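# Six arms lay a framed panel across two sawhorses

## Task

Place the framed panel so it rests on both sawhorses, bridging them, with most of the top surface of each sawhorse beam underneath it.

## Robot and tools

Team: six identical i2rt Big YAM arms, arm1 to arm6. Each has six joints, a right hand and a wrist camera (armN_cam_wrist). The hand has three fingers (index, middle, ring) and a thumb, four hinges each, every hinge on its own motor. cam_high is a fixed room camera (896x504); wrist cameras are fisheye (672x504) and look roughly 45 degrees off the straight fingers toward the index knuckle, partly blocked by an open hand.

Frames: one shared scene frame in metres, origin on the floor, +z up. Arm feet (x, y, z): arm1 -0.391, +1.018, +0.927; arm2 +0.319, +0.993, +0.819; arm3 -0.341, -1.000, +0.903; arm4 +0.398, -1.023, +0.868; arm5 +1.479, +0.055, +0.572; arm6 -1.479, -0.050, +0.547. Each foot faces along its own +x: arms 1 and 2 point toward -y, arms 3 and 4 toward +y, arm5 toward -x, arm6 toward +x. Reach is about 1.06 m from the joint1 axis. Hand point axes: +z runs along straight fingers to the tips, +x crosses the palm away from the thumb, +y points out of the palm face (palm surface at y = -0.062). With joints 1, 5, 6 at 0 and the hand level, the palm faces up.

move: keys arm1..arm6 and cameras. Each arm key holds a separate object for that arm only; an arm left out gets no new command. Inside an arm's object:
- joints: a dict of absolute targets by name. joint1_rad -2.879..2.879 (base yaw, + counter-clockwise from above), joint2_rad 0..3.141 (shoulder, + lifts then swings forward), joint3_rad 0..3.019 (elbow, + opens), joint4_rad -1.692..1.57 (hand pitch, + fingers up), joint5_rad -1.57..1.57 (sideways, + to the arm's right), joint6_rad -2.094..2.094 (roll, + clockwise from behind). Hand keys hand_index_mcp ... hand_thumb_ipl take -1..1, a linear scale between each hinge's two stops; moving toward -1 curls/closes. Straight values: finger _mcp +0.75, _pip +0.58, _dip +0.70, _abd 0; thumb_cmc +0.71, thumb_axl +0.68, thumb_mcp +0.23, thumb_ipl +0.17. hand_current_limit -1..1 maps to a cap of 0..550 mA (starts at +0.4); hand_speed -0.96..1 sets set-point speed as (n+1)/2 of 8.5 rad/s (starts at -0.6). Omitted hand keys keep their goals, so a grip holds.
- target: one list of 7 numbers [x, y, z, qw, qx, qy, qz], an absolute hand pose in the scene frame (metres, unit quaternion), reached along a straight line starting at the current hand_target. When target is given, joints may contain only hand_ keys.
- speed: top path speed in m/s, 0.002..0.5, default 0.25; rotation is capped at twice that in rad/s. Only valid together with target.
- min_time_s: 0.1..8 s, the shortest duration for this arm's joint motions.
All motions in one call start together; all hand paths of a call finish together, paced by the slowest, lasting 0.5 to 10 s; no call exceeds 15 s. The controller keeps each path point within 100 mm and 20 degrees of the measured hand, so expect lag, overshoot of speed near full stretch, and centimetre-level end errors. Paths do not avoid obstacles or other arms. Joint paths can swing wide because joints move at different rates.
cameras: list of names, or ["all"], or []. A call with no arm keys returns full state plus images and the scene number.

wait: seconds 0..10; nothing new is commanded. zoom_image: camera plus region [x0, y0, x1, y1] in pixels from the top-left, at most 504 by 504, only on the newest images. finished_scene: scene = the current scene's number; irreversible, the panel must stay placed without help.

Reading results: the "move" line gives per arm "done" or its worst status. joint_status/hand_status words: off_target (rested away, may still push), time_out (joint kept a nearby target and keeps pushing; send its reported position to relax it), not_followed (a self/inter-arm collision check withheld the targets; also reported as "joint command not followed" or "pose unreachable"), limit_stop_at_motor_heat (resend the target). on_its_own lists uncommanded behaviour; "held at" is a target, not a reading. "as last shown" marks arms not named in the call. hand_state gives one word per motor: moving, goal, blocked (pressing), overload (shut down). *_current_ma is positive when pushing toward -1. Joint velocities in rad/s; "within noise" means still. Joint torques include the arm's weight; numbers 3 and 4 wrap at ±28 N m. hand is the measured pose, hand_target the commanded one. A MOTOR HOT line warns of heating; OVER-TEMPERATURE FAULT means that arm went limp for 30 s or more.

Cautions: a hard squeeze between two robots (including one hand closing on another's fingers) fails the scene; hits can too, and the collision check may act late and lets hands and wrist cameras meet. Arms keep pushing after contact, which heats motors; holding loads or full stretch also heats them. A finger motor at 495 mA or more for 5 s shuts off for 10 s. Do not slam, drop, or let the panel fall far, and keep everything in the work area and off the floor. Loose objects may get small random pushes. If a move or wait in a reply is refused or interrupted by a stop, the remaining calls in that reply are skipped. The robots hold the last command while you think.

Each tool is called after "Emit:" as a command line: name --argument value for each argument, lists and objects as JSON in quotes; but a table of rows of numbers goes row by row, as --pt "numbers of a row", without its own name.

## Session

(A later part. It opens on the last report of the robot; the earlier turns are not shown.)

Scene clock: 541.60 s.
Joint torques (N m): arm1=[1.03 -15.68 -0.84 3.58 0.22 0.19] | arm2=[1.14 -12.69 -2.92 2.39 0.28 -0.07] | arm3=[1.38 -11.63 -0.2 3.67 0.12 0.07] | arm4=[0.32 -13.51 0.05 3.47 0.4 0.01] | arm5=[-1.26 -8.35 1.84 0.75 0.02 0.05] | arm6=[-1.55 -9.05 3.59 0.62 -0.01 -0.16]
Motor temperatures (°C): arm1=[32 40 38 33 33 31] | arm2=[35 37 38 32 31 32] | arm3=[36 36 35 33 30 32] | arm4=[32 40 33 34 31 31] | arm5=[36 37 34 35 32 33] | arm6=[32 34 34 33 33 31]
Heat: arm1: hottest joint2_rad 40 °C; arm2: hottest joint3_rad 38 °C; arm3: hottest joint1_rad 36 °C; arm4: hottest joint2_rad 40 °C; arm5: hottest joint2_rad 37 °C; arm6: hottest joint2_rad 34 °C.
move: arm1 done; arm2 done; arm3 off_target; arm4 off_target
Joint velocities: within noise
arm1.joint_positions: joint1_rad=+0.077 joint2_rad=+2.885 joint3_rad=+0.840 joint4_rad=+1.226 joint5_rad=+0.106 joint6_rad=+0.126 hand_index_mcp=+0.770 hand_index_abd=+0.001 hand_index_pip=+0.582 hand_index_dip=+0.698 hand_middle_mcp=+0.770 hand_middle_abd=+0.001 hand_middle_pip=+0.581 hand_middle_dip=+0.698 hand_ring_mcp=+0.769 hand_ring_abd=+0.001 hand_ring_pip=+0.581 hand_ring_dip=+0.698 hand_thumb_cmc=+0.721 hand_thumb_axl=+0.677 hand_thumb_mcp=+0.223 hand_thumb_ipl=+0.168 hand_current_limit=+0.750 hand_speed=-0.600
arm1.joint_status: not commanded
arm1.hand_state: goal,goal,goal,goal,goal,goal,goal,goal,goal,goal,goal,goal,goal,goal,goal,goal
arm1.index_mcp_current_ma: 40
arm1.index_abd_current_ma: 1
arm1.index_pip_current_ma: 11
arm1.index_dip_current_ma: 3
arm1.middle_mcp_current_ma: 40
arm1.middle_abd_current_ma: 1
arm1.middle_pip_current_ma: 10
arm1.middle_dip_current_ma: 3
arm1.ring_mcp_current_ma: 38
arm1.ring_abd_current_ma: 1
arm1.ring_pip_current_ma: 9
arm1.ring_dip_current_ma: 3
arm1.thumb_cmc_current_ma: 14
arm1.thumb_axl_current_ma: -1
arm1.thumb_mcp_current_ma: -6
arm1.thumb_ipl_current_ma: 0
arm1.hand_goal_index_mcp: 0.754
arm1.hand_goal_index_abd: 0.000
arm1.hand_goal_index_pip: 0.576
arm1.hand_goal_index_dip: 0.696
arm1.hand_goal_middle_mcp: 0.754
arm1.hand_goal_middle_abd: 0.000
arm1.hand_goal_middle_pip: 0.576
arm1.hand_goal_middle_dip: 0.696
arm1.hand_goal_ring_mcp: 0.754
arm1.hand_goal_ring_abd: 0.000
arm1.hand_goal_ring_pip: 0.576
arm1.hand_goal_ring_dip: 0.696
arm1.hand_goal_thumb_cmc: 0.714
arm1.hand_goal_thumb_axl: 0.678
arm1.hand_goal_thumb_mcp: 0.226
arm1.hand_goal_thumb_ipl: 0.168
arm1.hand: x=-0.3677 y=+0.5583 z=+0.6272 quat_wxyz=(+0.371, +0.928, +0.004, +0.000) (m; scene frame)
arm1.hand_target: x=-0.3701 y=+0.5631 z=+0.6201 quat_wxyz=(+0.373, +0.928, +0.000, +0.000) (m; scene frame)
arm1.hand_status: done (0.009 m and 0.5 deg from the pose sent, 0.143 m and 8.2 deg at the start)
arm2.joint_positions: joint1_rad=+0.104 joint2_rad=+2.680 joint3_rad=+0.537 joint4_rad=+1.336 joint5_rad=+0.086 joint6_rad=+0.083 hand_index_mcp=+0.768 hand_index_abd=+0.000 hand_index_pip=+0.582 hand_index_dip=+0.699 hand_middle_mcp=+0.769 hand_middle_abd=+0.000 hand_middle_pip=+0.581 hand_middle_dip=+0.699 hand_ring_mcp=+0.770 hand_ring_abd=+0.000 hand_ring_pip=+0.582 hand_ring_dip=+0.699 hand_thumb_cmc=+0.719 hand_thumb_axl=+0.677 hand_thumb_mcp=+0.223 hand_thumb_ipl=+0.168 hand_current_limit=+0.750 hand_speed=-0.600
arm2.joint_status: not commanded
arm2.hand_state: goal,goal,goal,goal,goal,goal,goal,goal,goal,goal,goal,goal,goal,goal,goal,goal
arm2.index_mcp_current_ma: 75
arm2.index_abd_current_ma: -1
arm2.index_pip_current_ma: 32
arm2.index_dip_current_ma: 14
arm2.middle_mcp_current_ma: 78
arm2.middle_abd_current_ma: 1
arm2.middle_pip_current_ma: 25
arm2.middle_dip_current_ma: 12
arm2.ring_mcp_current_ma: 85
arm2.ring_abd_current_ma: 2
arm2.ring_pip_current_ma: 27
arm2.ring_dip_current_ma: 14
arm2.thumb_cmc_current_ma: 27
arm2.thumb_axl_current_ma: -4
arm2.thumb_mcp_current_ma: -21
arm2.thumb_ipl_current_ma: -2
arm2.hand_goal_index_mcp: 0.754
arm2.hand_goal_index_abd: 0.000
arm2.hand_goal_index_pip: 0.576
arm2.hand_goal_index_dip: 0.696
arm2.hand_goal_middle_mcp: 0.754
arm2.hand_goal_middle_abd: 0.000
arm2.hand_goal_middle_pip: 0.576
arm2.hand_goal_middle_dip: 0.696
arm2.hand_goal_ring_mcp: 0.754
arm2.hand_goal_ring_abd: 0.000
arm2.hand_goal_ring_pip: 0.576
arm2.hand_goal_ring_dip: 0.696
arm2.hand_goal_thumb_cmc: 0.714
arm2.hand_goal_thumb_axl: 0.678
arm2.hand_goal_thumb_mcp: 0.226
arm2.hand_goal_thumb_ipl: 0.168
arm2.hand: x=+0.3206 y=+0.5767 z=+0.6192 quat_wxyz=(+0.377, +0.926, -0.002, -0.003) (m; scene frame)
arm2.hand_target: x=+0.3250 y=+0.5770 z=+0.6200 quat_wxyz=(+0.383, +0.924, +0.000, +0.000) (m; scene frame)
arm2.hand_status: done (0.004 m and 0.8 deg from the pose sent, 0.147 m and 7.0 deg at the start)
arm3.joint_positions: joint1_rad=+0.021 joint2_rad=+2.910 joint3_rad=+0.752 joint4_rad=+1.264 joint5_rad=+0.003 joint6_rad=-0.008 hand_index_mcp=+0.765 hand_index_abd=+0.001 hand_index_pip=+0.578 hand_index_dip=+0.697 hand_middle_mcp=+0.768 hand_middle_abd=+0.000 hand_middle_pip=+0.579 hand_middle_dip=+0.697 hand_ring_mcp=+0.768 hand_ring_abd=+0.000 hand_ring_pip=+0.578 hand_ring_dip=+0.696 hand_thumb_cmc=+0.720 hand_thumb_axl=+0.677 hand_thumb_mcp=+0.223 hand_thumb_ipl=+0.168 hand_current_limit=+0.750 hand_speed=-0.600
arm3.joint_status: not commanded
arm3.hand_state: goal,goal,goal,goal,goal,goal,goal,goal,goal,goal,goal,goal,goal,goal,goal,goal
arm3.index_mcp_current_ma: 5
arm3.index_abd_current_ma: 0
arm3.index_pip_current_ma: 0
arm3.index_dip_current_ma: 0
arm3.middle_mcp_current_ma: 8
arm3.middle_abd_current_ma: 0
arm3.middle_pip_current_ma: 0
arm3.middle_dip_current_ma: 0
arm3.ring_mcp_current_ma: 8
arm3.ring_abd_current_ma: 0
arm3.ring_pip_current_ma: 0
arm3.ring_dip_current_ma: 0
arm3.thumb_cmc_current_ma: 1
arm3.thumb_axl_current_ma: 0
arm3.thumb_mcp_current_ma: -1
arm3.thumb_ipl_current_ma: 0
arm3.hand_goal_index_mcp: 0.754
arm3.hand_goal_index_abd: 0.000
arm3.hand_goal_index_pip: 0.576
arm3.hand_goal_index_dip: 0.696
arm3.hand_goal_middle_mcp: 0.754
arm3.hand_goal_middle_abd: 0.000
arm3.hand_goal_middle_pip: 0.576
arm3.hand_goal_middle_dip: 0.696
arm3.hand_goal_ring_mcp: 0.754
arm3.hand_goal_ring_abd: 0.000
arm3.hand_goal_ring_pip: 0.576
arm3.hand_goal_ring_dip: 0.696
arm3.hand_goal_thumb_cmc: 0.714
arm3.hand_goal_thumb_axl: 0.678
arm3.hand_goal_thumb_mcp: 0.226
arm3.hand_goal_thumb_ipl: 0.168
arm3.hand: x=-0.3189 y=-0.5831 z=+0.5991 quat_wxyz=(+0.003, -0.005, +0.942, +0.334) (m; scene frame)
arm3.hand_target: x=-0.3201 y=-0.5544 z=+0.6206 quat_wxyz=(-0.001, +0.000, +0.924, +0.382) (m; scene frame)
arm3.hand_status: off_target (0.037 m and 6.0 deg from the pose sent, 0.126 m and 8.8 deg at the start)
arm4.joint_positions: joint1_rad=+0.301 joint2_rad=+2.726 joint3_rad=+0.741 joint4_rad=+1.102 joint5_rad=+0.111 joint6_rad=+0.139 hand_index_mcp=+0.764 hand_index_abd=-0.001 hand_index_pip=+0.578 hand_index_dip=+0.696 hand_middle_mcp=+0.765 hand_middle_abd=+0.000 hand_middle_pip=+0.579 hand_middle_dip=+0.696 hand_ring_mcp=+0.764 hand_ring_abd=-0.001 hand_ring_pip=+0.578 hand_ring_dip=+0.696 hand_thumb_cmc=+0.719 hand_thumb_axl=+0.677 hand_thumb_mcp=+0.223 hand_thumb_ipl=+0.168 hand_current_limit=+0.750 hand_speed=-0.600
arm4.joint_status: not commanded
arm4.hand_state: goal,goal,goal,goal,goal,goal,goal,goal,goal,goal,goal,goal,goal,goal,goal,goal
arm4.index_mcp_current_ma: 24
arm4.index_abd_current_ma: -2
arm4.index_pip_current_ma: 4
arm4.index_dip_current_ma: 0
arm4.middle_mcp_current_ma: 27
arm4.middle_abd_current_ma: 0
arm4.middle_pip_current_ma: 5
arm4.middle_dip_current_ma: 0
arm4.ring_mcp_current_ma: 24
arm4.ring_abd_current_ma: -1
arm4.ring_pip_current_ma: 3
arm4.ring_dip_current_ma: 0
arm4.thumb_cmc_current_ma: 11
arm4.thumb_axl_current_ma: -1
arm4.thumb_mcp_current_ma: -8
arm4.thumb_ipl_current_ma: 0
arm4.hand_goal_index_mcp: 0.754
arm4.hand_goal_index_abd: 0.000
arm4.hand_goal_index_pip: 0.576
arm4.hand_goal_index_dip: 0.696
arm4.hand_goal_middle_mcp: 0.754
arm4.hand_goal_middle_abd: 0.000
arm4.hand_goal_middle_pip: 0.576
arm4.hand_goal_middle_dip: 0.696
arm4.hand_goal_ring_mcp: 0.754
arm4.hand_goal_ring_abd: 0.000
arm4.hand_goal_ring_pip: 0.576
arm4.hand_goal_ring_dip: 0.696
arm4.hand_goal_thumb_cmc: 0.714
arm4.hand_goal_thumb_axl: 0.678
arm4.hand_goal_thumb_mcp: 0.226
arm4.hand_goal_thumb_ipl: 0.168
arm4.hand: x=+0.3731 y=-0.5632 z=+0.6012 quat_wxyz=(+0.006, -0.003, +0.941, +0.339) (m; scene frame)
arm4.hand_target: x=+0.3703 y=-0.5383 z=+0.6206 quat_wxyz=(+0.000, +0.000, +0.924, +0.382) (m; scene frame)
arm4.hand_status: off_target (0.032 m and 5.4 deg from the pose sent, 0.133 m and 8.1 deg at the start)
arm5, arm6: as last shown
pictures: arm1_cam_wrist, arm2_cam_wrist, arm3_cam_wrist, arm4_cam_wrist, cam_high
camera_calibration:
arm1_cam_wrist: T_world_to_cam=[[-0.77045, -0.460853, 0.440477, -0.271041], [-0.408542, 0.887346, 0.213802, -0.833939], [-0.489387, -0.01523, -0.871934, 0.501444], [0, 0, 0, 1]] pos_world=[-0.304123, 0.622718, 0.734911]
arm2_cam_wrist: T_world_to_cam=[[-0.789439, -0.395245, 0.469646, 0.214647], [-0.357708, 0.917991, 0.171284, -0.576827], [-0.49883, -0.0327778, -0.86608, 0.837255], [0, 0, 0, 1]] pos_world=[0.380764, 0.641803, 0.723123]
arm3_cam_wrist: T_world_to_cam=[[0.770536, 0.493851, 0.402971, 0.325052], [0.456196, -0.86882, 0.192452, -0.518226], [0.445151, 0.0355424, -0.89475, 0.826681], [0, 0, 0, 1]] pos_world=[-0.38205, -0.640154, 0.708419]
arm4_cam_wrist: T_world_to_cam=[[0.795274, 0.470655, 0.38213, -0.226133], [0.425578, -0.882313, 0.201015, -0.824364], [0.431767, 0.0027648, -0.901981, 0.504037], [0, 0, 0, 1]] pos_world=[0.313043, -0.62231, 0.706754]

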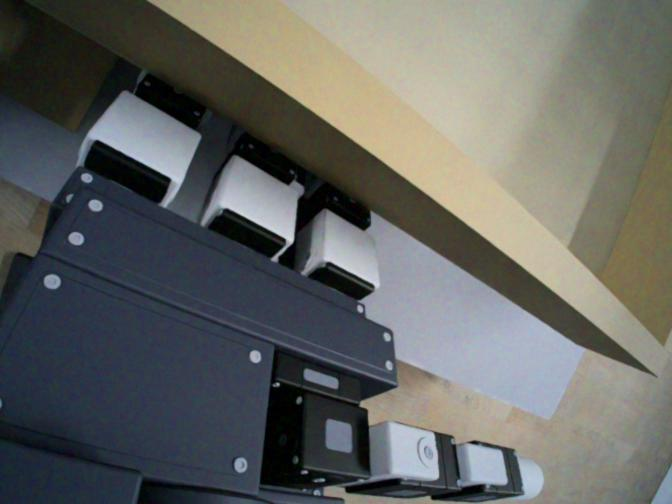

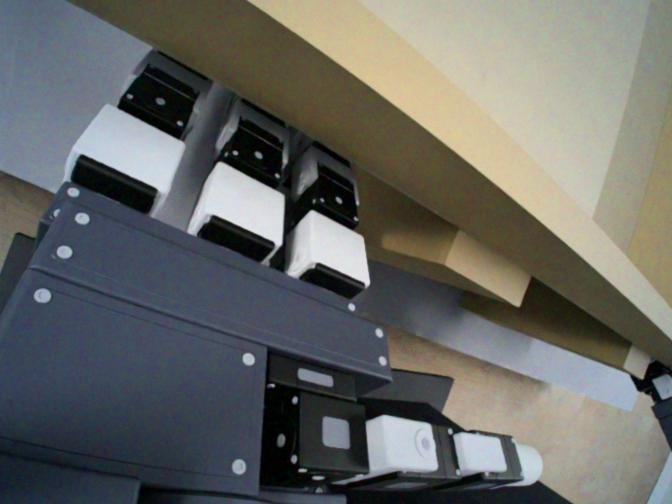

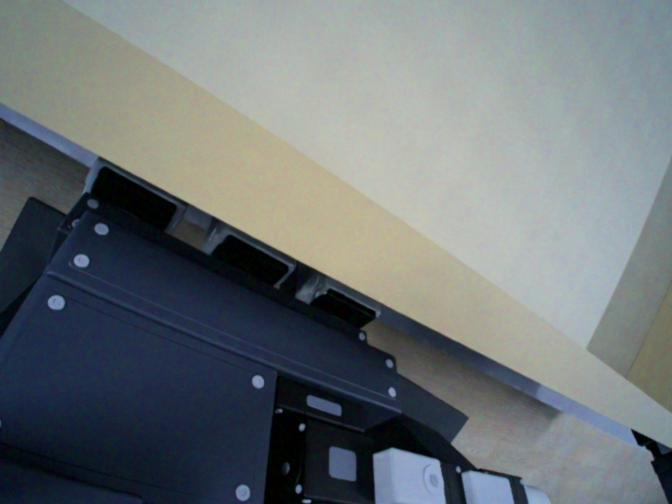

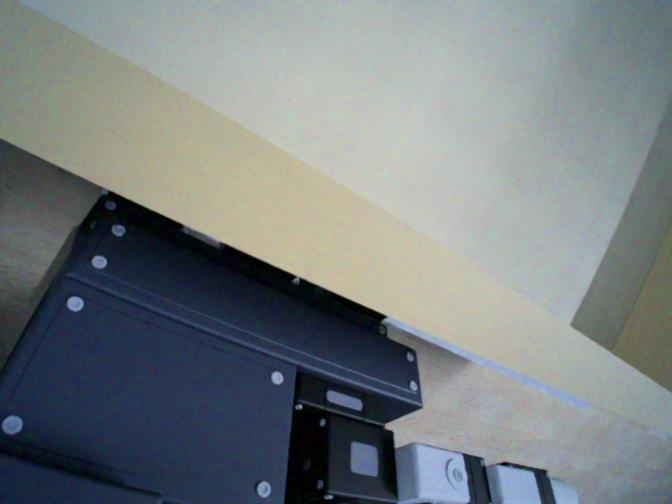

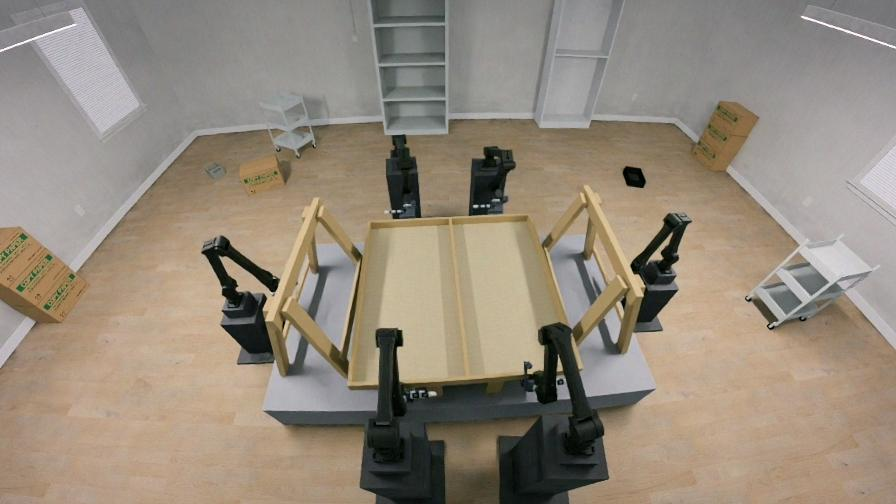

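Emit:
move --arm1 '{"target":[-0.37,0.553,0.562,0.3730,0.9278,0,0],"speed":0.08}' --arm2 '{"target":[0.325,0.563,0.562,0.3827,0.9239,0,0],"speed":0.08}' --arm3 '{"target":[-0.32,-0.568,0.558,0,0,0.9239,0.3827],"speed":0.08}' --arm4 '{"target":[0.37,-0.558,0.558,0,0,0.9239,0.3827],"speed":0.08}' --cameras '["arm1_cam_wrist","arm2_cam_wrist","arm3_cam_wrist","arm4_cam_wrist","cam_high"]'

Emit:
zoom_image --camera "cam_high" --region '[320, 190, 600, 410]'

Scene clock: 549.93 s.
Joint torques (N m): arm1=[0.79 -16.21 -0.61 2.35 0.11 0.17] | arm2=[0.67 -13.27 -2.85 1.95 0.06 -0.13] | arm3=[1.79 -9.17 -1.59 2.59 0.18 0.06] | arm4=[1.2 -11.75 -1.48 2.43 0.38 0.14] | arm5=[-1.26 -8.35 1.85 0.73 0.02 0.06] | arm6=[-1.61 -9 3.6 0.64 -0.01 -0.16]
Motor temperatures (°C): arm1=[32 41 37 33 33 31] | arm2=[35 38 38 32 31 32] | arm3=[36 35 35 32 30 32] | arm4=[32 40 33 34 30 31] | arm5=[36 37 34 35 32 33] | arm6=[32 34 34 33 33 31]
Heat: arm1: hottest joint2_rad 41 °C; arm2: hottest joint2_rad 38 °C; arm3: hottest joint1_rad 36 °C; arm4: hottest joint2_rad 40 °C; arm5: hottest joint2_rad 37 °C; arm6: hottest joint2_rad 34 °C.
move: arm1 off_target; arm2 done; arm3 done; arm4 done
Joint velocities: within noise
arm1.joint_positions: joint1_rad=+0.077 joint2_rad=+3.022 joint3_rad=+1.007 joint4_rad=+1.226 joint5_rad=+0.106 joint6_rad=+0.126 hand_index_mcp=+0.770 hand_index_abd=+0.001 hand_index_pip=+0.582 hand_index_dip=+0.698 hand_middle_mcp=+0.770 hand_middle_abd=+0.001 hand_middle_pip=+0.581 hand_middle_dip=+0.698 hand_ring_mcp=+0.769 hand_ring_abd=+0.001 hand_ring_pip=+0.581 hand_ring_dip=+0.698 hand_thumb_cmc=+0.721 hand_thumb_axl=+0.677 hand_thumb_mcp=+0.223 hand_thumb_ipl=+0.168 hand_current_limit=+0.750 hand_speed=-0.600
arm1.joint_status: not commanded
arm1.hand_state: goal,goal,goal,goal,goal,goal,goal,goal,goal,goal,goal,goal,goal,goal,goal,goal
arm1.index_mcp_current_ma: 40
arm1.index_abd_current_ma: 1
arm1.index_pip_current_ma: 11
arm1.index_dip_current_ma: 3
arm1.middle_mcp_current_ma: 40
arm1.middle_abd_current_ma: 1
arm1.middle_pip_current_ma: 10
arm1.middle_dip_current_ma: 3
arm1.ring_mcp_current_ma: 37
arm1.ring_abd_current_ma: 1
arm1.ring_pip_current_ma: 9
arm1.ring_dip_current_ma: 3
arm1.thumb_cmc_current_ma: 14
arm1.thumb_axl_current_ma: -1
arm1.thumb_mcp_current_ma: -6
arm1.thumb_ipl_current_ma: 0
arm1.hand_goal_index_mcp: 0.754
arm1.hand_goal_index_abd: 0.000
arm1.hand_goal_index_pip: 0.576
arm1.hand_goal_index_dip: 0.696
arm1.hand_goal_middle_mcp: 0.754
arm1.hand_goal_middle_abd: 0.000
arm1.hand_goal_middle_pip: 0.576
arm1.hand_goal_middle_dip: 0.696
arm1.hand_goal_ring_mcp: 0.754
arm1.hand_goal_ring_abd: 0.000
arm1.hand_goal_ring_pip: 0.576
arm1.hand_goal_ring_dip: 0.696
arm1.hand_goal_thumb_cmc: 0.714
arm1.hand_goal_thumb_axl: 0.678
arm1.hand_goal_thumb_mcp: 0.226
arm1.hand_goal_thumb_ipl: 0.168
arm1.hand: x=-0.3657 y=+0.5433 z=+0.5766 quat_wxyz=(+0.386, +0.923, +0.004, +0.002) (m; scene frame)
arm1.hand_target: x=-0.3700 y=+0.5533 z=+0.5625 quat_wxyz=(+0.373, +0.928, +0.000, +0.000) (m; scene frame)
arm1.hand_status: off_target (0.018 m and 1.6 deg from the pose sent, 0.066 m and 0.5 deg at the start)
arm2.joint_positions: joint1_rad=+0.104 joint2_rad=+2.828 joint3_rad=+0.694 joint4_rad=+1.339 joint5_rad=+0.086 joint6_rad=+0.083 hand_index_mcp=+0.768 hand_index_abd=+0.000 hand_index_pip=+0.582 hand_index_dip=+0.699 hand_middle_mcp=+0.769 hand_middle_abd=+0.000 hand_middle_pip=+0.581 hand_middle_dip=+0.699 hand_ring_mcp=+0.770 hand_ring_abd=+0.000 hand_ring_pip=+0.582 hand_ring_dip=+0.699 hand_thumb_cmc=+0.719 hand_thumb_axl=+0.677 hand_thumb_mcp=+0.223 hand_thumb_ipl=+0.168 hand_current_limit=+0.750 hand_speed=-0.600
arm2.joint_status: not commanded
arm2.hand_state: goal,goal,goal,goal,goal,goal,goal,goal,goal,goal,goal,goal,goal,goal,goal,goal
arm2.index_mcp_current_ma: 75
arm2.index_abd_current_ma: -1
arm2.index_pip_current_ma: 32
arm2.index_dip_current_ma: 14
arm2.middle_mcp_current_ma: 78
arm2.middle_abd_current_ma: 1
arm2.middle_pip_current_ma: 25
arm2.middle_dip_current_ma: 12
arm2.ring_mcp_current_ma: 85
arm2.ring_abd_current_ma: 2
arm2.ring_pip_current_ma: 27
arm2.ring_dip_current_ma: 14
arm2.thumb_cmc_current_ma: 27
arm2.thumb_axl_current_ma: -4
arm2.thumb_mcp_current_ma: -21
arm2.thumb_ipl_current_ma: -2
arm2.hand_goal_index_mcp: 0.754
arm2.hand_goal_index_abd: 0.000
arm2.hand_goal_index_pip: 0.576
arm2.hand_goal_index_dip: 0.696
arm2.hand_goal_middle_mcp: 0.754
arm2.hand_goal_middle_abd: 0.000
arm2.hand_goal_middle_pip: 0.576
arm2.hand_goal_middle_dip: 0.696
arm2.hand_goal_ring_mcp: 0.754
arm2.hand_goal_ring_abd: 0.000
arm2.hand_goal_ring_pip: 0.576
arm2.hand_goal_ring_dip: 0.696
arm2.hand_goal_thumb_cmc: 0.714
arm2.hand_goal_thumb_axl: 0.678
arm2.hand_goal_thumb_mcp: 0.226
arm2.hand_goal_thumb_ipl: 0.168
arm2.hand: x=+0.3224 y=+0.5606 z=+0.5643 quat_wxyz=(+0.382, +0.924, -0.003, -0.002) (m; scene frame)
arm2.hand_target: x=+0.3250 y=+0.5630 z=+0.5620 quat_wxyz=(+0.383, +0.924, +0.000, +0.000) (m; scene frame)
arm2.hand_status: done (0.004 m and 0.4 deg from the pose sent, 0.059 m and 0.8 deg at the start)
arm3.joint_positions: joint1_rad=+0.021 joint2_rad=+3.061 joint3_rad=+0.916 joint4_rad=+1.337 joint5_rad=+0.003 joint6_rad=-0.005 hand_index_mcp=+0.762 hand_index_abd=+0.001 hand_index_pip=+0.578 hand_index_dip=+0.697 hand_middle_mcp=+0.764 hand_middle_abd=+0.000 hand_middle_pip=+0.578 hand_middle_dip=+0.697 hand_ring_mcp=+0.759 hand_ring_abd=+0.000 hand_ring_pip=+0.578 hand_ring_dip=+0.696 hand_thumb_cmc=+0.719 hand_thumb_axl=+0.677 hand_thumb_mcp=+0.222 hand_thumb_ipl=+0.168 hand_current_limit=+0.750 hand_speed=-0.600
arm3.joint_status: not commanded
arm3.hand_state: goal,goal,goal,goal,goal,goal,goal,goal,goal,goal,goal,goal,goal,goal,goal,goal
arm3.index_mcp_current_ma: 3
arm3.index_abd_current_ma: 0
arm3.index_pip_current_ma: 0
arm3.index_dip_current_ma: 0
arm3.middle_mcp_current_ma: 4
arm3.middle_abd_current_ma: 0
arm3.middle_pip_current_ma: 0
arm3.middle_dip_current_ma: 0
arm3.ring_mcp_current_ma: 1
arm3.ring_abd_current_ma: 0
arm3.ring_pip_current_ma: 0
arm3.ring_dip_current_ma: 0
arm3.thumb_cmc_current_ma: 1
arm3.thumb_axl_current_ma: 0
arm3.thumb_mcp_current_ma: -1
arm3.thumb_ipl_current_ma: 0
arm3.hand_goal_index_mcp: 0.754
arm3.hand_goal_index_abd: 0.000
arm3.hand_goal_index_pip: 0.576
arm3.hand_goal_index_dip: 0.696
arm3.hand_goal_middle_mcp: 0.754
arm3.hand_goal_middle_abd: 0.000
arm3.hand_goal_middle_pip: 0.576
arm3.hand_goal_middle_dip: 0.696
arm3.hand_goal_ring_mcp: 0.754
arm3.hand_goal_ring_abd: 0.000
arm3.hand_goal_ring_pip: 0.576
arm3.hand_goal_ring_dip: 0.696
arm3.hand_goal_thumb_cmc: 0.714
arm3.hand_goal_thumb_axl: 0.678
arm3.hand_goal_thumb_mcp: 0.226
arm3.hand_goal_thumb_ipl: 0.168
arm3.hand: x=-0.3187 y=-0.5687 z=+0.5579 quat_wxyz=(+0.002, -0.004, +0.927, +0.375) (m; scene frame)
arm3.hand_target: x=-0.3200 y=-0.5680 z=+0.5581 quat_wxyz=(+0.000, +0.000, +0.924, +0.383) (m; scene frame)
arm3.hand_status: done (0.001 m and 1.1 deg from the pose sent, 0.044 m and 6.0 deg at the start)
arm4.joint_positions: joint1_rad=+0.304 joint2_rad=+2.898 joint3_rad=+0.871 joint4_rad=+1.222 joint5_rad=+0.122 joint6_rad=+0.138 hand_index_mcp=+0.760 hand_index_abd=-0.001 hand_index_pip=+0.578 hand_index_dip=+0.696 hand_middle_mcp=+0.761 hand_middle_abd=+0.000 hand_middle_pip=+0.578 hand_middle_dip=+0.696 hand_ring_mcp=+0.760 hand_ring_abd=-0.001 hand_ring_pip=+0.578 hand_ring_dip=+0.696 hand_thumb_cmc=+0.719 hand_thumb_axl=+0.677 hand_thumb_mcp=+0.223 hand_thumb_ipl=+0.168 hand_current_limit=+0.750 hand_speed=-0.600
arm4.joint_status: not commanded
arm4.hand_state: goal,goal,goal,goal,goal,goal,goal,goal,goal,goal,goal,goal,goal,goal,goal,goal
arm4.index_mcp_current_ma: 13
arm4.index_abd_current_ma: -2
arm4.index_pip_current_ma: 4
arm4.index_dip_current_ma: 0
arm4.middle_mcp_current_ma: 17
arm4.middle_abd_current_ma: 0
arm4.middle_pip_current_ma: 4
arm4.middle_dip_current_ma: 0
arm4.ring_mcp_current_ma: 15
arm4.ring_abd_current_ma: -1
arm4.ring_pip_current_ma: 3
arm4.ring_dip_current_ma: 0
arm4.thumb_cmc_current_ma: 9
arm4.thumb_axl_current_ma: -1
arm4.thumb_mcp_current_ma: -9
arm4.thumb_ipl_current_ma: 0
arm4.hand_goal_index_mcp: 0.754
arm4.hand_goal_index_abd: 0.000
arm4.hand_goal_index_pip: 0.576
arm4.hand_goal_index_dip: 0.696
arm4.hand_goal_middle_mcp: 0.754
arm4.hand_goal_middle_abd: 0.000
arm4.hand_goal_middle_pip: 0.576
arm4.hand_goal_middle_dip: 0.696
arm4.hand_goal_ring_mcp: 0.754
arm4.hand_goal_ring_abd: 0.000
arm4.hand_goal_ring_pip: 0.576
arm4.hand_goal_ring_dip: 0.696
arm4.hand_goal_thumb_cmc: 0.714
arm4.hand_goal_thumb_axl: 0.678
arm4.hand_goal_thumb_mcp: 0.226
arm4.hand_goal_thumb_ipl: 0.168
arm4.hand: x=+0.3730 y=-0.5587 z=+0.5601 quat_wxyz=(+0.004, -0.001, +0.927, +0.375) (m; scene frame)
arm4.hand_target: x=+0.3700 y=-0.5581 z=+0.5581 quat_wxyz=(+0.000, +0.000, +0.924, +0.382) (m; scene frame)
arm4.hand_status: done (0.004 m and 1.1 deg from the pose sent, 0.044 m and 5.4 deg at the start)
arm5, arm6: as last shown
pictures: arm1_cam_wrist, arm2_cam_wrist, arm3_cam_wrist, arm4_cam_wrist, cam_high
camera_calibration:
arm1_cam_wrist: T_world_to_cam=[[-0.772649, -0.447421, 0.450364, -0.267878], [-0.409995, 0.893317, 0.184089, -0.795666], [-0.484683, -0.0424111, -0.873661, 0.475484], [0, 0, 0, 1]] pos_world=[-0.302736, 0.611094, 0.682527]
arm2_cam_wrist: T_world_to_cam=[[-0.790005, -0.39003, 0.473042, 0.230804], [-0.357868, 0.919831, 0.160755, -0.54699], [-0.497817, -0.0422892, -0.86625, 0.79523], [0, 0, 0, 1]] pos_world=[0.382465, 0.626788, 0.66762]
arm3_cam_wrist: T_world_to_cam=[[0.772106, 0.456151, 0.442469, 0.291459], [0.455084, -0.882856, 0.116035, -0.46362], [0.443566, 0.111769, -0.889245, 0.828957], [0, 0, 0, 1]] pos_world=[-0.381748, -0.634911, 0.66198]
arm4_cam_wrist: T_world_to_cam=[[0.7981, 0.438599, 0.413119, -0.248749], [0.425014, -0.895806, 0.129976, -0.779764], [0.427082, 0.071848, -0.901354, 0.506944], [0, 0, 0, 1]] pos_world=[0.313431, -0.625839, 0.661049]

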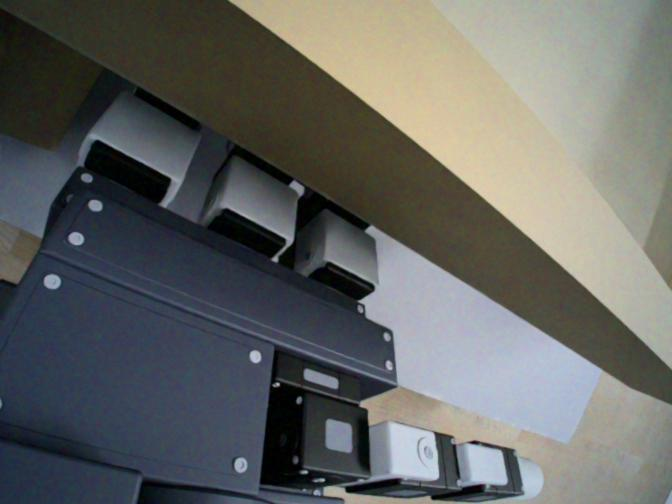

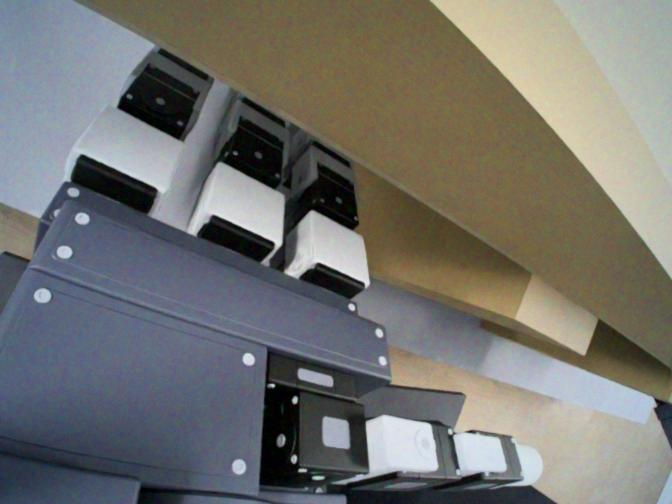

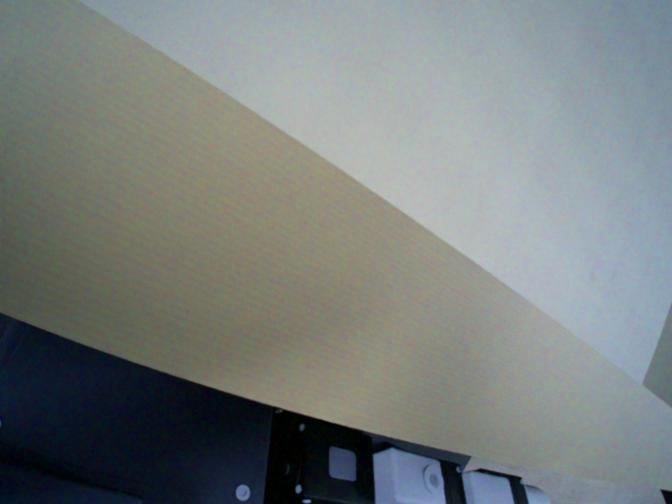

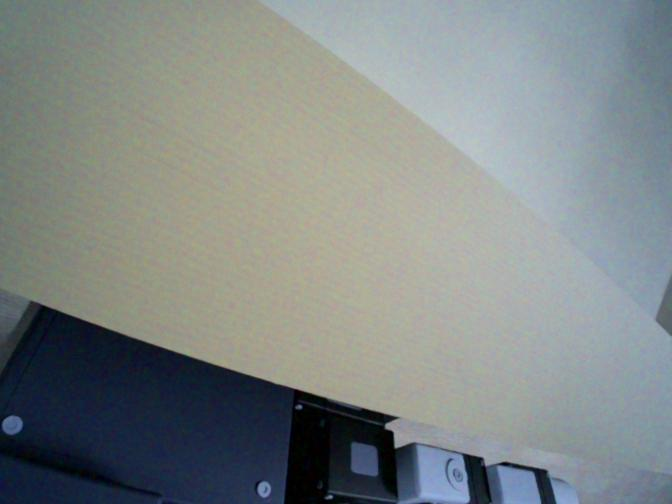

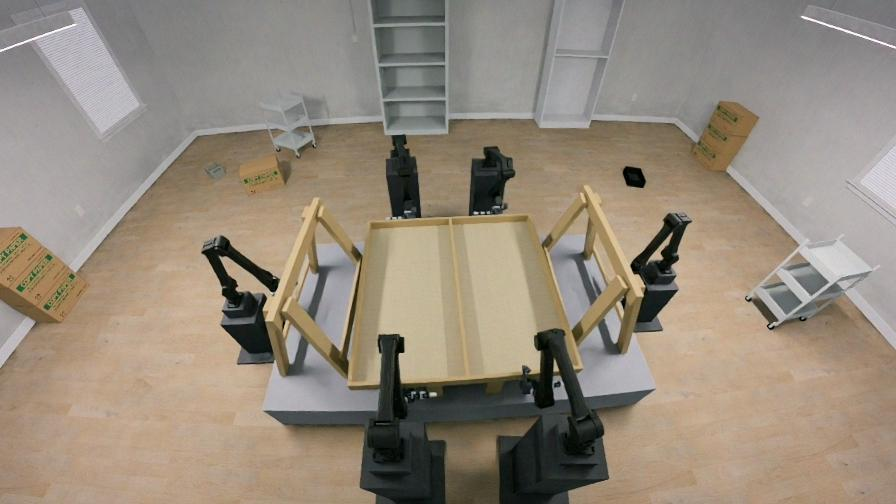

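Scaled by 1.800 from the camera's 896x504 image, which has a finer 1280x720 frame.

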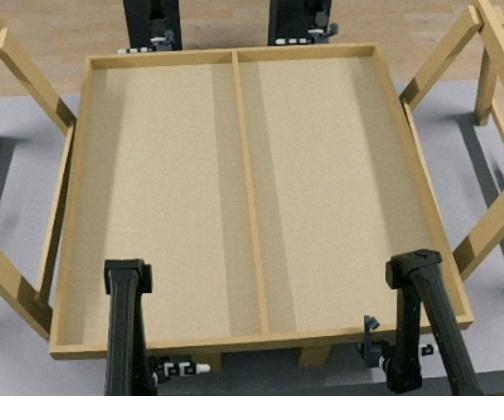

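Emit:
move --arm1 '{"target":[-0.37,0.524,0.56,0.3584,0.9336,0,0],"speed":0.08,"joints":{"hand_index_mcp":0.18,"hand_middle_mcp":0.18,"hand_ring_mcp":0.18}}' --arm2 '{"target":[0.325,0.529,0.562,0.4067,0.9135,0,0],"speed":0.08,"joints":{"hand_index_mcp":0.18,"hand_middle_mcp":0.18,"hand_ring_mcp":0.18}}' --arm3 '{"target":[-0.32,-0.584,0.56,0,0,0.9205,0.3907],"speed":0.08,"joints":{"hand_index_mcp":0.18,"hand_middle_mcp":0.18,"hand_ring_mcp":0.18}}' --arm4 '{"target":[0.37,-0.574,0.562,0,0,0.9135,0.4067],"speed":0.08,"joints":{"hand_index_mcp":0.18,"hand_middle_mcp":0.18,"hand_ring_mcp":0.18}}' --cameras '["arm1_cam_wrist","arm2_cam_wrist","arm3_cam_wrist","arm4_cam_wrist"]'

Scene clock: 569.90 s.
Joint torques (N m): arm1=[0.32 -19.9 -0.32 2.15 -0.03 0.08] | arm2=[-0.73 -14.97 -2.11 1.47 0.02 -0.26] | arm3=[1.55 -9 -2.92 2.63 0.22 0.05] | arm4=[1.2 -11.4 -2.76 2.62 0.38 0.14] | arm5=[-1.26 -8.41 1.84 0.73 0.02 0.05] | arm6=[-1.55 -9.05 3.6 0.65 -0.01 -0.16]
Motor temperatures (°C): arm1=[32 41 37 33 33 31] | arm2=[35 38 38 32 31 32] | arm3=[36 35 35 32 30 32] | arm4=[32 39 33 34 30 31] | arm5=[36 37 34 35 32 33] | arm6=[32 34 34 33 33 31]
Heat: arm1: hottest joint2_rad 41 °C; arm2: hottest joint2_rad 38 °C; arm3: hottest joint1_rad 36 °C; arm4: hottest joint2_rad 39 °C; arm5: hottest joint2_rad 37 °C; arm6: hottest joint2_rad 34 °C.
move: arm1 off_target; arm2 off_target; arm3 off_target; arm4 off_target
Joint velocities: within noise
arm1.joint_positions: joint1_rad=+0.067 joint2_rad=+3.008 joint3_rad=+1.051 joint4_rad=+1.110 joint5_rad=+0.095 joint6_rad=+0.126 hand_index_mcp=+0.204 hand_index_abd=+0.001 hand_index_pip=+0.582 hand_index_dip=+0.698 hand_middle_mcp=+0.204 hand_middle_abd=+0.001 hand_middle_pip=+0.581 hand_middle_dip=+0.698 hand_ring_mcp=+0.202 hand_ring_abd=+0.001 hand_ring_pip=+0.581 hand_ring_dip=+0.698 hand_thumb_cmc=+0.721 hand_thumb_axl=+0.677 hand_thumb_mcp=+0.223 hand_thumb_ipl=+0.168 hand_current_limit=+0.750 hand_speed=-0.600
arm1.joint_status: hand_index_mcp off_target (ended at +0.204, target +0.180); hand_middle_mcp off_target (ended at +0.204, target +0.180); hand_ring_mcp off_target (ended at +0.202, target +0.180)
arm1.hand_state: blocked,goal,goal,goal,blocked,goal,goal,goal,blocked,goal,goal,goal,goal,goal,goal,goal
arm1.index_mcp_current_ma: 67
arm1.index_abd_current_ma: 1
arm1.index_pip_current_ma: 11
arm1.index_dip_current_ma: 3
arm1.middle_mcp_current_ma: 67
arm1.middle_abd_current_ma: 1
arm1.middle_pip_current_ma: 10
arm1.middle_dip_current_ma: 3
arm1.ring_mcp_current_ma: 62
arm1.ring_abd_current_ma: 1
arm1.ring_pip_current_ma: 9
arm1.ring_dip_current_ma: 3
arm1.thumb_cmc_current_ma: 14
arm1.thumb_axl_current_ma: -1
arm1.thumb_mcp_current_ma: -6
arm1.thumb_ipl_current_ma: 0
arm1.hand_goal_index_mcp: 0.180
arm1.hand_goal_index_abd: 0.000
arm1.hand_goal_index_pip: 0.576
arm1.hand_goal_index_dip: 0.696
arm1.hand_goal_middle_mcp: 0.180
arm1.hand_goal_middle_abd: 0.000
arm1.hand_goal_middle_pip: 0.576
arm1.hand_goal_middle_dip: 0.696
arm1.hand_goal_ring_mcp: 0.180
arm1.hand_goal_ring_abd: 0.000
arm1.hand_goal_ring_pip: 0.576
arm1.hand_goal_ring_dip: 0.696
arm1.hand_goal_thumb_cmc: 0.714
arm1.hand_goal_thumb_axl: 0.678
arm1.hand_goal_thumb_mcp: 0.226
arm1.hand_goal_thumb_ipl: 0.168
arm1.hand: x=-0.3667 y=+0.5301 z=+0.5595 quat_wxyz=(+0.358, +0.934, +0.002, +0.001) (m; scene frame)
arm1.hand_target: x=-0.3700 y=+0.5239 z=+0.5602 quat_wxyz=(+0.359, +0.933, +0.000, +0.000) (m; scene frame)
arm1.hand_status: done (0.007 m and 0.3 deg from the pose sent, 0.026 m and 3.4 deg at the start)
arm2.joint_positions: joint1_rad=+0.104 joint2_rad=+2.829 joint3_rad=+0.769 joint4_rad=+1.323 joint5_rad=+0.081 joint6_rad=+0.082 hand_index_mcp=+0.202 hand_index_abd=+0.000 hand_index_pip=+0.582 hand_index_dip=+0.699 hand_middle_mcp=+0.203 hand_middle_abd=+0.000 hand_middle_pip=+0.581 hand_middle_dip=+0.699 hand_ring_mcp=+0.204 hand_ring_abd=+0.000 hand_ring_pip=+0.582 hand_ring_dip=+0.699 hand_thumb_cmc=+0.719 hand_thumb_axl=+0.677 hand_thumb_mcp=+0.223 hand_thumb_ipl=+0.168 hand_current_limit=+0.750 hand_speed=-0.600
arm2.joint_status: hand_index_mcp off_target (ended at +0.202, target +0.180); hand_middle_mcp off_target (ended at +0.203, target +0.180); hand_ring_mcp off_target (ended at +0.204, target +0.180)
arm2.hand_state: blocked,goal,goal,goal,blocked,goal,goal,goal,blocked,goal,goal,goal,goal,goal,goal,goal
arm2.index_mcp_current_ma: 115
arm2.index_abd_current_ma: -1
arm2.index_pip_current_ma: 31
arm2.index_dip_current_ma: 14
arm2.middle_mcp_current_ma: 120
arm2.middle_abd_current_ma: 1
arm2.middle_pip_current_ma: 25
arm2.middle_dip_current_ma: 12
arm2.ring_mcp_current_ma: 129
arm2.ring_abd_current_ma: 2
arm2.ring_pip_current_ma: 27
arm2.ring_dip_current_ma: 14
arm2.thumb_cmc_current_ma: 27
arm2.thumb_axl_current_ma: -4
arm2.thumb_mcp_current_ma: -21
arm2.thumb_ipl_current_ma: -2
arm2.hand_goal_index_mcp: 0.180
arm2.hand_goal_index_abd: 0.000
arm2.hand_goal_index_pip: 0.576
arm2.hand_goal_index_dip: 0.696
arm2.hand_goal_middle_mcp: 0.180
arm2.hand_goal_middle_abd: 0.000
arm2.hand_goal_middle_pip: 0.576
arm2.hand_goal_middle_dip: 0.696
arm2.hand_goal_ring_mcp: 0.180
arm2.hand_goal_ring_abd: 0.000
arm2.hand_goal_ring_pip: 0.576
arm2.hand_goal_ring_dip: 0.696
arm2.hand_goal_thumb_cmc: 0.714
arm2.hand_goal_thumb_axl: 0.678
arm2.hand_goal_thumb_mcp: 0.226
arm2.hand_goal_thumb_ipl: 0.168
arm2.hand: x=+0.3268 y=+0.5294 z=+0.5637 quat_wxyz=(+0.409, +0.912, -0.002, +0.002) (m; scene frame)
arm2.hand_target: x=+0.3250 y=+0.5289 z=+0.5621 quat_wxyz=(+0.407, +0.914, +0.000, +0.000) (m; scene frame)
arm2.hand_status: done (0.002 m and 0.5 deg from the pose sent, 0.032 m and 3.1 deg at the start)
arm3.joint_positions: joint1_rad=+0.021 joint2_rad=+3.095 joint3_rad=+0.916 joint4_rad=+1.406 joint5_rad=+0.004 joint6_rad=-0.005 hand_index_mcp=+0.200 hand_index_abd=+0.001 hand_index_pip=+0.578 hand_index_dip=+0.697 hand_middle_mcp=+0.202 hand_middle_abd=+0.000 hand_middle_pip=+0.578 hand_middle_dip=+0.697 hand_ring_mcp=+0.202 hand_ring_abd=+0.000 hand_ring_pip=+0.578 hand_ring_dip=+0.696 hand_thumb_cmc=+0.719 hand_thumb_axl=+0.677 hand_thumb_mcp=+0.222 hand_thumb_ipl=+0.168 hand_current_limit=+0.750 hand_speed=-0.600
arm3.joint_status: hand_index_mcp off_target (ended at +0.200, target +0.180); hand_middle_mcp off_target (ended at +0.202, target +0.180); hand_ring_mcp off_target (ended at +0.202, target +0.180)
arm3.hand_state: blocked,goal,goal,goal,blocked,goal,goal,goal,blocked,goal,goal,goal,goal,goal,goal,goal
arm3.index_mcp_current_ma: 15
arm3.index_abd_current_ma: 0
arm3.index_pip_current_ma: 0
arm3.index_dip_current_ma: 0
arm3.middle_mcp_current_ma: 17
arm3.middle_abd_current_ma: 0
arm3.middle_pip_current_ma: 0
arm3.middle_dip_current_ma: 0
arm3.ring_mcp_current_ma: 17
arm3.ring_abd_current_ma: 0
arm3.ring_pip_current_ma: 0
arm3.ring_dip_current_ma: 0
arm3.thumb_cmc_current_ma: 1
arm3.thumb_axl_current_ma: 0
arm3.thumb_mcp_current_ma: -1
arm3.thumb_ipl_current_ma: 0
arm3.hand_goal_index_mcp: 0.180
arm3.hand_goal_index_abd: 0.000
arm3.hand_goal_index_pip: 0.576
arm3.hand_goal_index_dip: 0.696
arm3.hand_goal_middle_mcp: 0.180
arm3.hand_goal_middle_abd: 0.000
arm3.hand_goal_middle_pip: 0.576
arm3.hand_goal_middle_dip: 0.696
arm3.hand_goal_ring_mcp: 0.180
arm3.hand_goal_ring_abd: 0.000
arm3.hand_goal_ring_pip: 0.576
arm3.hand_goal_ring_dip: 0.696
arm3.hand_goal_thumb_cmc: 0.714
arm3.hand_goal_thumb_axl: 0.678
arm3.hand_goal_thumb_mcp: 0.226
arm3.hand_goal_thumb_ipl: 0.168
arm3.hand: x=-0.3185 y=-0.5769 z=+0.5604 quat_wxyz=(+0.003, -0.004, +0.920, +0.391) (m; scene frame)
arm3.hand_target: x=-0.3199 y=-0.5838 z=+0.5600 quat_wxyz=(+0.000, +0.000, +0.921, +0.391) (m; scene frame)
arm3.hand_status: done (0.007 m and 0.5 deg from the pose sent, 0.015 m and 2.1 deg at the start)
arm4.joint_positions: joint1_rad=+0.317 joint2_rad=+2.950 joint3_rad=+0.871 joint4_rad=+1.336 joint5_rad=+0.140 joint6_rad=+0.140 hand_index_mcp=+0.199 hand_index_abd=-0.001 hand_index_pip=+0.578 hand_index_dip=+0.696 hand_middle_mcp=+0.202 hand_middle_abd=+0.000 hand_middle_pip=+0.578 hand_middle_dip=+0.696 hand_ring_mcp=+0.201 hand_ring_abd=-0.001 hand_ring_pip=+0.578 hand_ring_dip=+0.696 hand_thumb_cmc=+0.719 hand_thumb_axl=+0.677 hand_thumb_mcp=+0.223 hand_thumb_ipl=+0.168 hand_current_limit=+0.750 hand_speed=-0.600
arm4.joint_status: hand_middle_mcp off_target (ended at +0.202, target +0.180); hand_ring_mcp off_target (ended at +0.201, target +0.180); the others done
arm4.hand_state: goal,goal,goal,goal,blocked,goal,goal,goal,blocked,goal,goal,goal,goal,goal,goal,goal
arm4.index_mcp_current_ma: 56
arm4.index_abd_current_ma: -2
arm4.index_pip_current_ma: 4
arm4.index_dip_current_ma: 0
arm4.middle_mcp_current_ma: 67
arm4.middle_abd_current_ma: 0
arm4.middle_pip_current_ma: 4
arm4.middle_dip_current_ma: 0
arm4.ring_mcp_current_ma: 63
arm4.ring_abd_current_ma: -1
arm4.ring_pip_current_ma: 3
arm4.ring_dip_current_ma: 0
arm4.thumb_cmc_current_ma: 9
arm4.thumb_axl_current_ma: -1
arm4.thumb_mcp_current_ma: -9
arm4.thumb_ipl_current_ma: 0
arm4.hand_goal_index_mcp: 0.180
arm4.hand_goal_index_abd: 0.000
arm4.hand_goal_index_pip: 0.576
arm4.hand_goal_index_dip: 0.696
arm4.hand_goal_middle_mcp: 0.180
arm4.hand_goal_middle_abd: 0.000
arm4.hand_goal_middle_pip: 0.576
arm4.hand_goal_middle_dip: 0.696
arm4.hand_goal_ring_mcp: 0.180
arm4.hand_goal_ring_abd: 0.000
arm4.hand_goal_ring_pip: 0.576
arm4.hand_goal_ring_dip: 0.696
arm4.hand_goal_thumb_cmc: 0.714
arm4.hand_goal_thumb_axl: 0.678
arm4.hand_goal_thumb_mcp: 0.226
arm4.hand_goal_thumb_ipl: 0.168
arm4.hand: x=+0.3719 y=-0.5690 z=+0.5643 quat_wxyz=(+0.003, -0.001, +0.915, +0.404) (m; scene frame)
arm4.hand_target: x=+0.3700 y=-0.5741 z=+0.5621 quat_wxyz=(+0.000, +0.000, +0.914, +0.406) (m; scene frame)
arm4.hand_status: done (0.006 m and 0.5 deg from the pose sent, 0.016 m and 4.0 deg at the start)
arm5, arm6: as last shown
pictures: arm1_cam_wrist, arm2_cam_wrist, arm3_cam_wrist, arm4_cam_wrist
camera_calibration:
arm1_cam_wrist: T_world_to_cam=[[-0.773509, -0.471032, 0.424043, -0.239983], [-0.40704, 0.882048, 0.237296, -0.803818], [-0.4858, 0.0109488, -0.874001, 0.431003], [0, 0, 0, 1]] pos_world=[-0.303434, 0.591247, 0.669204]
arm2_cam_wrist: T_world_to_cam=[[-0.792556, -0.365012, 0.488488, 0.20127], [-0.362791, 0.926116, 0.103404, -0.486015], [-0.49014, -0.0952656, -0.866422, 0.821154], [0, 0, 0, 1]] pos_world=[0.385677, 0.6018, 0.663403]
arm3_cam_wrist: T_world_to_cam=[[0.77213, 0.439721, 0.45876, 0.275326], [0.454571, -0.886666, 0.0847881, -0.456052], [0.44405, 0.143072, -0.884505, 0.84758], [0, 0, 0, 1]] pos_world=[-0.381647, -0.646698, 0.662048]
arm4_cam_wrist: T_world_to_cam=[[0.798106, 0.411989, 0.439649, -0.275201], [0.425519, -0.902016, 0.0728104, -0.760381], [0.426568, 0.128969, -0.895213, 0.541219], [0, 0, 0, 1]] pos_world=[0.31233, -0.642296, 0.660863]

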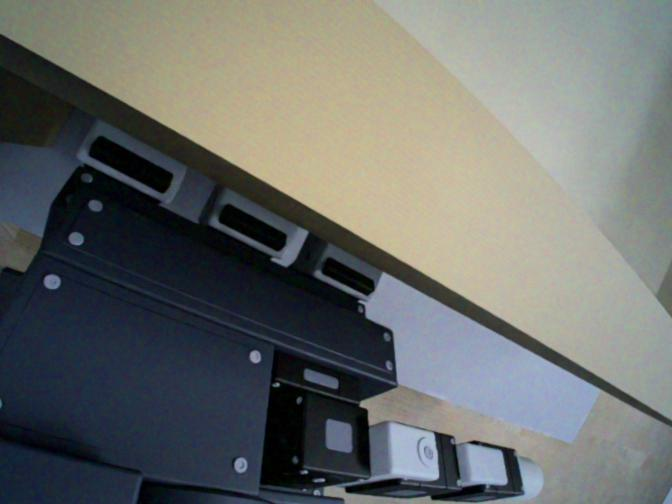

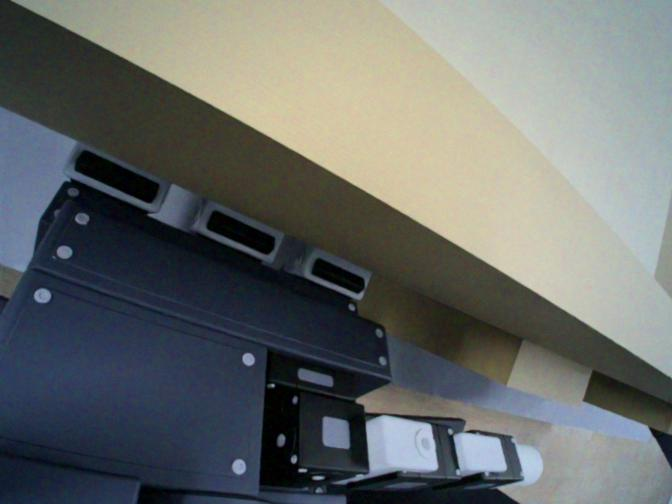

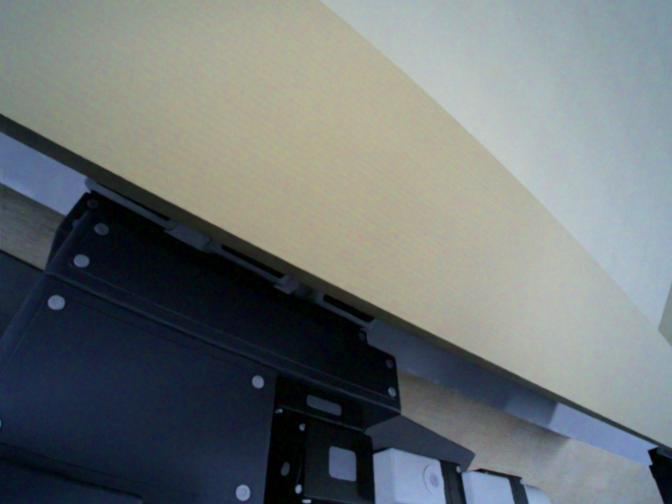

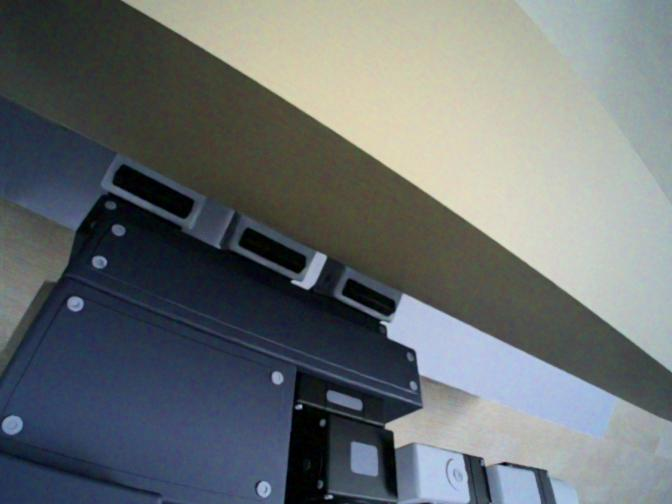

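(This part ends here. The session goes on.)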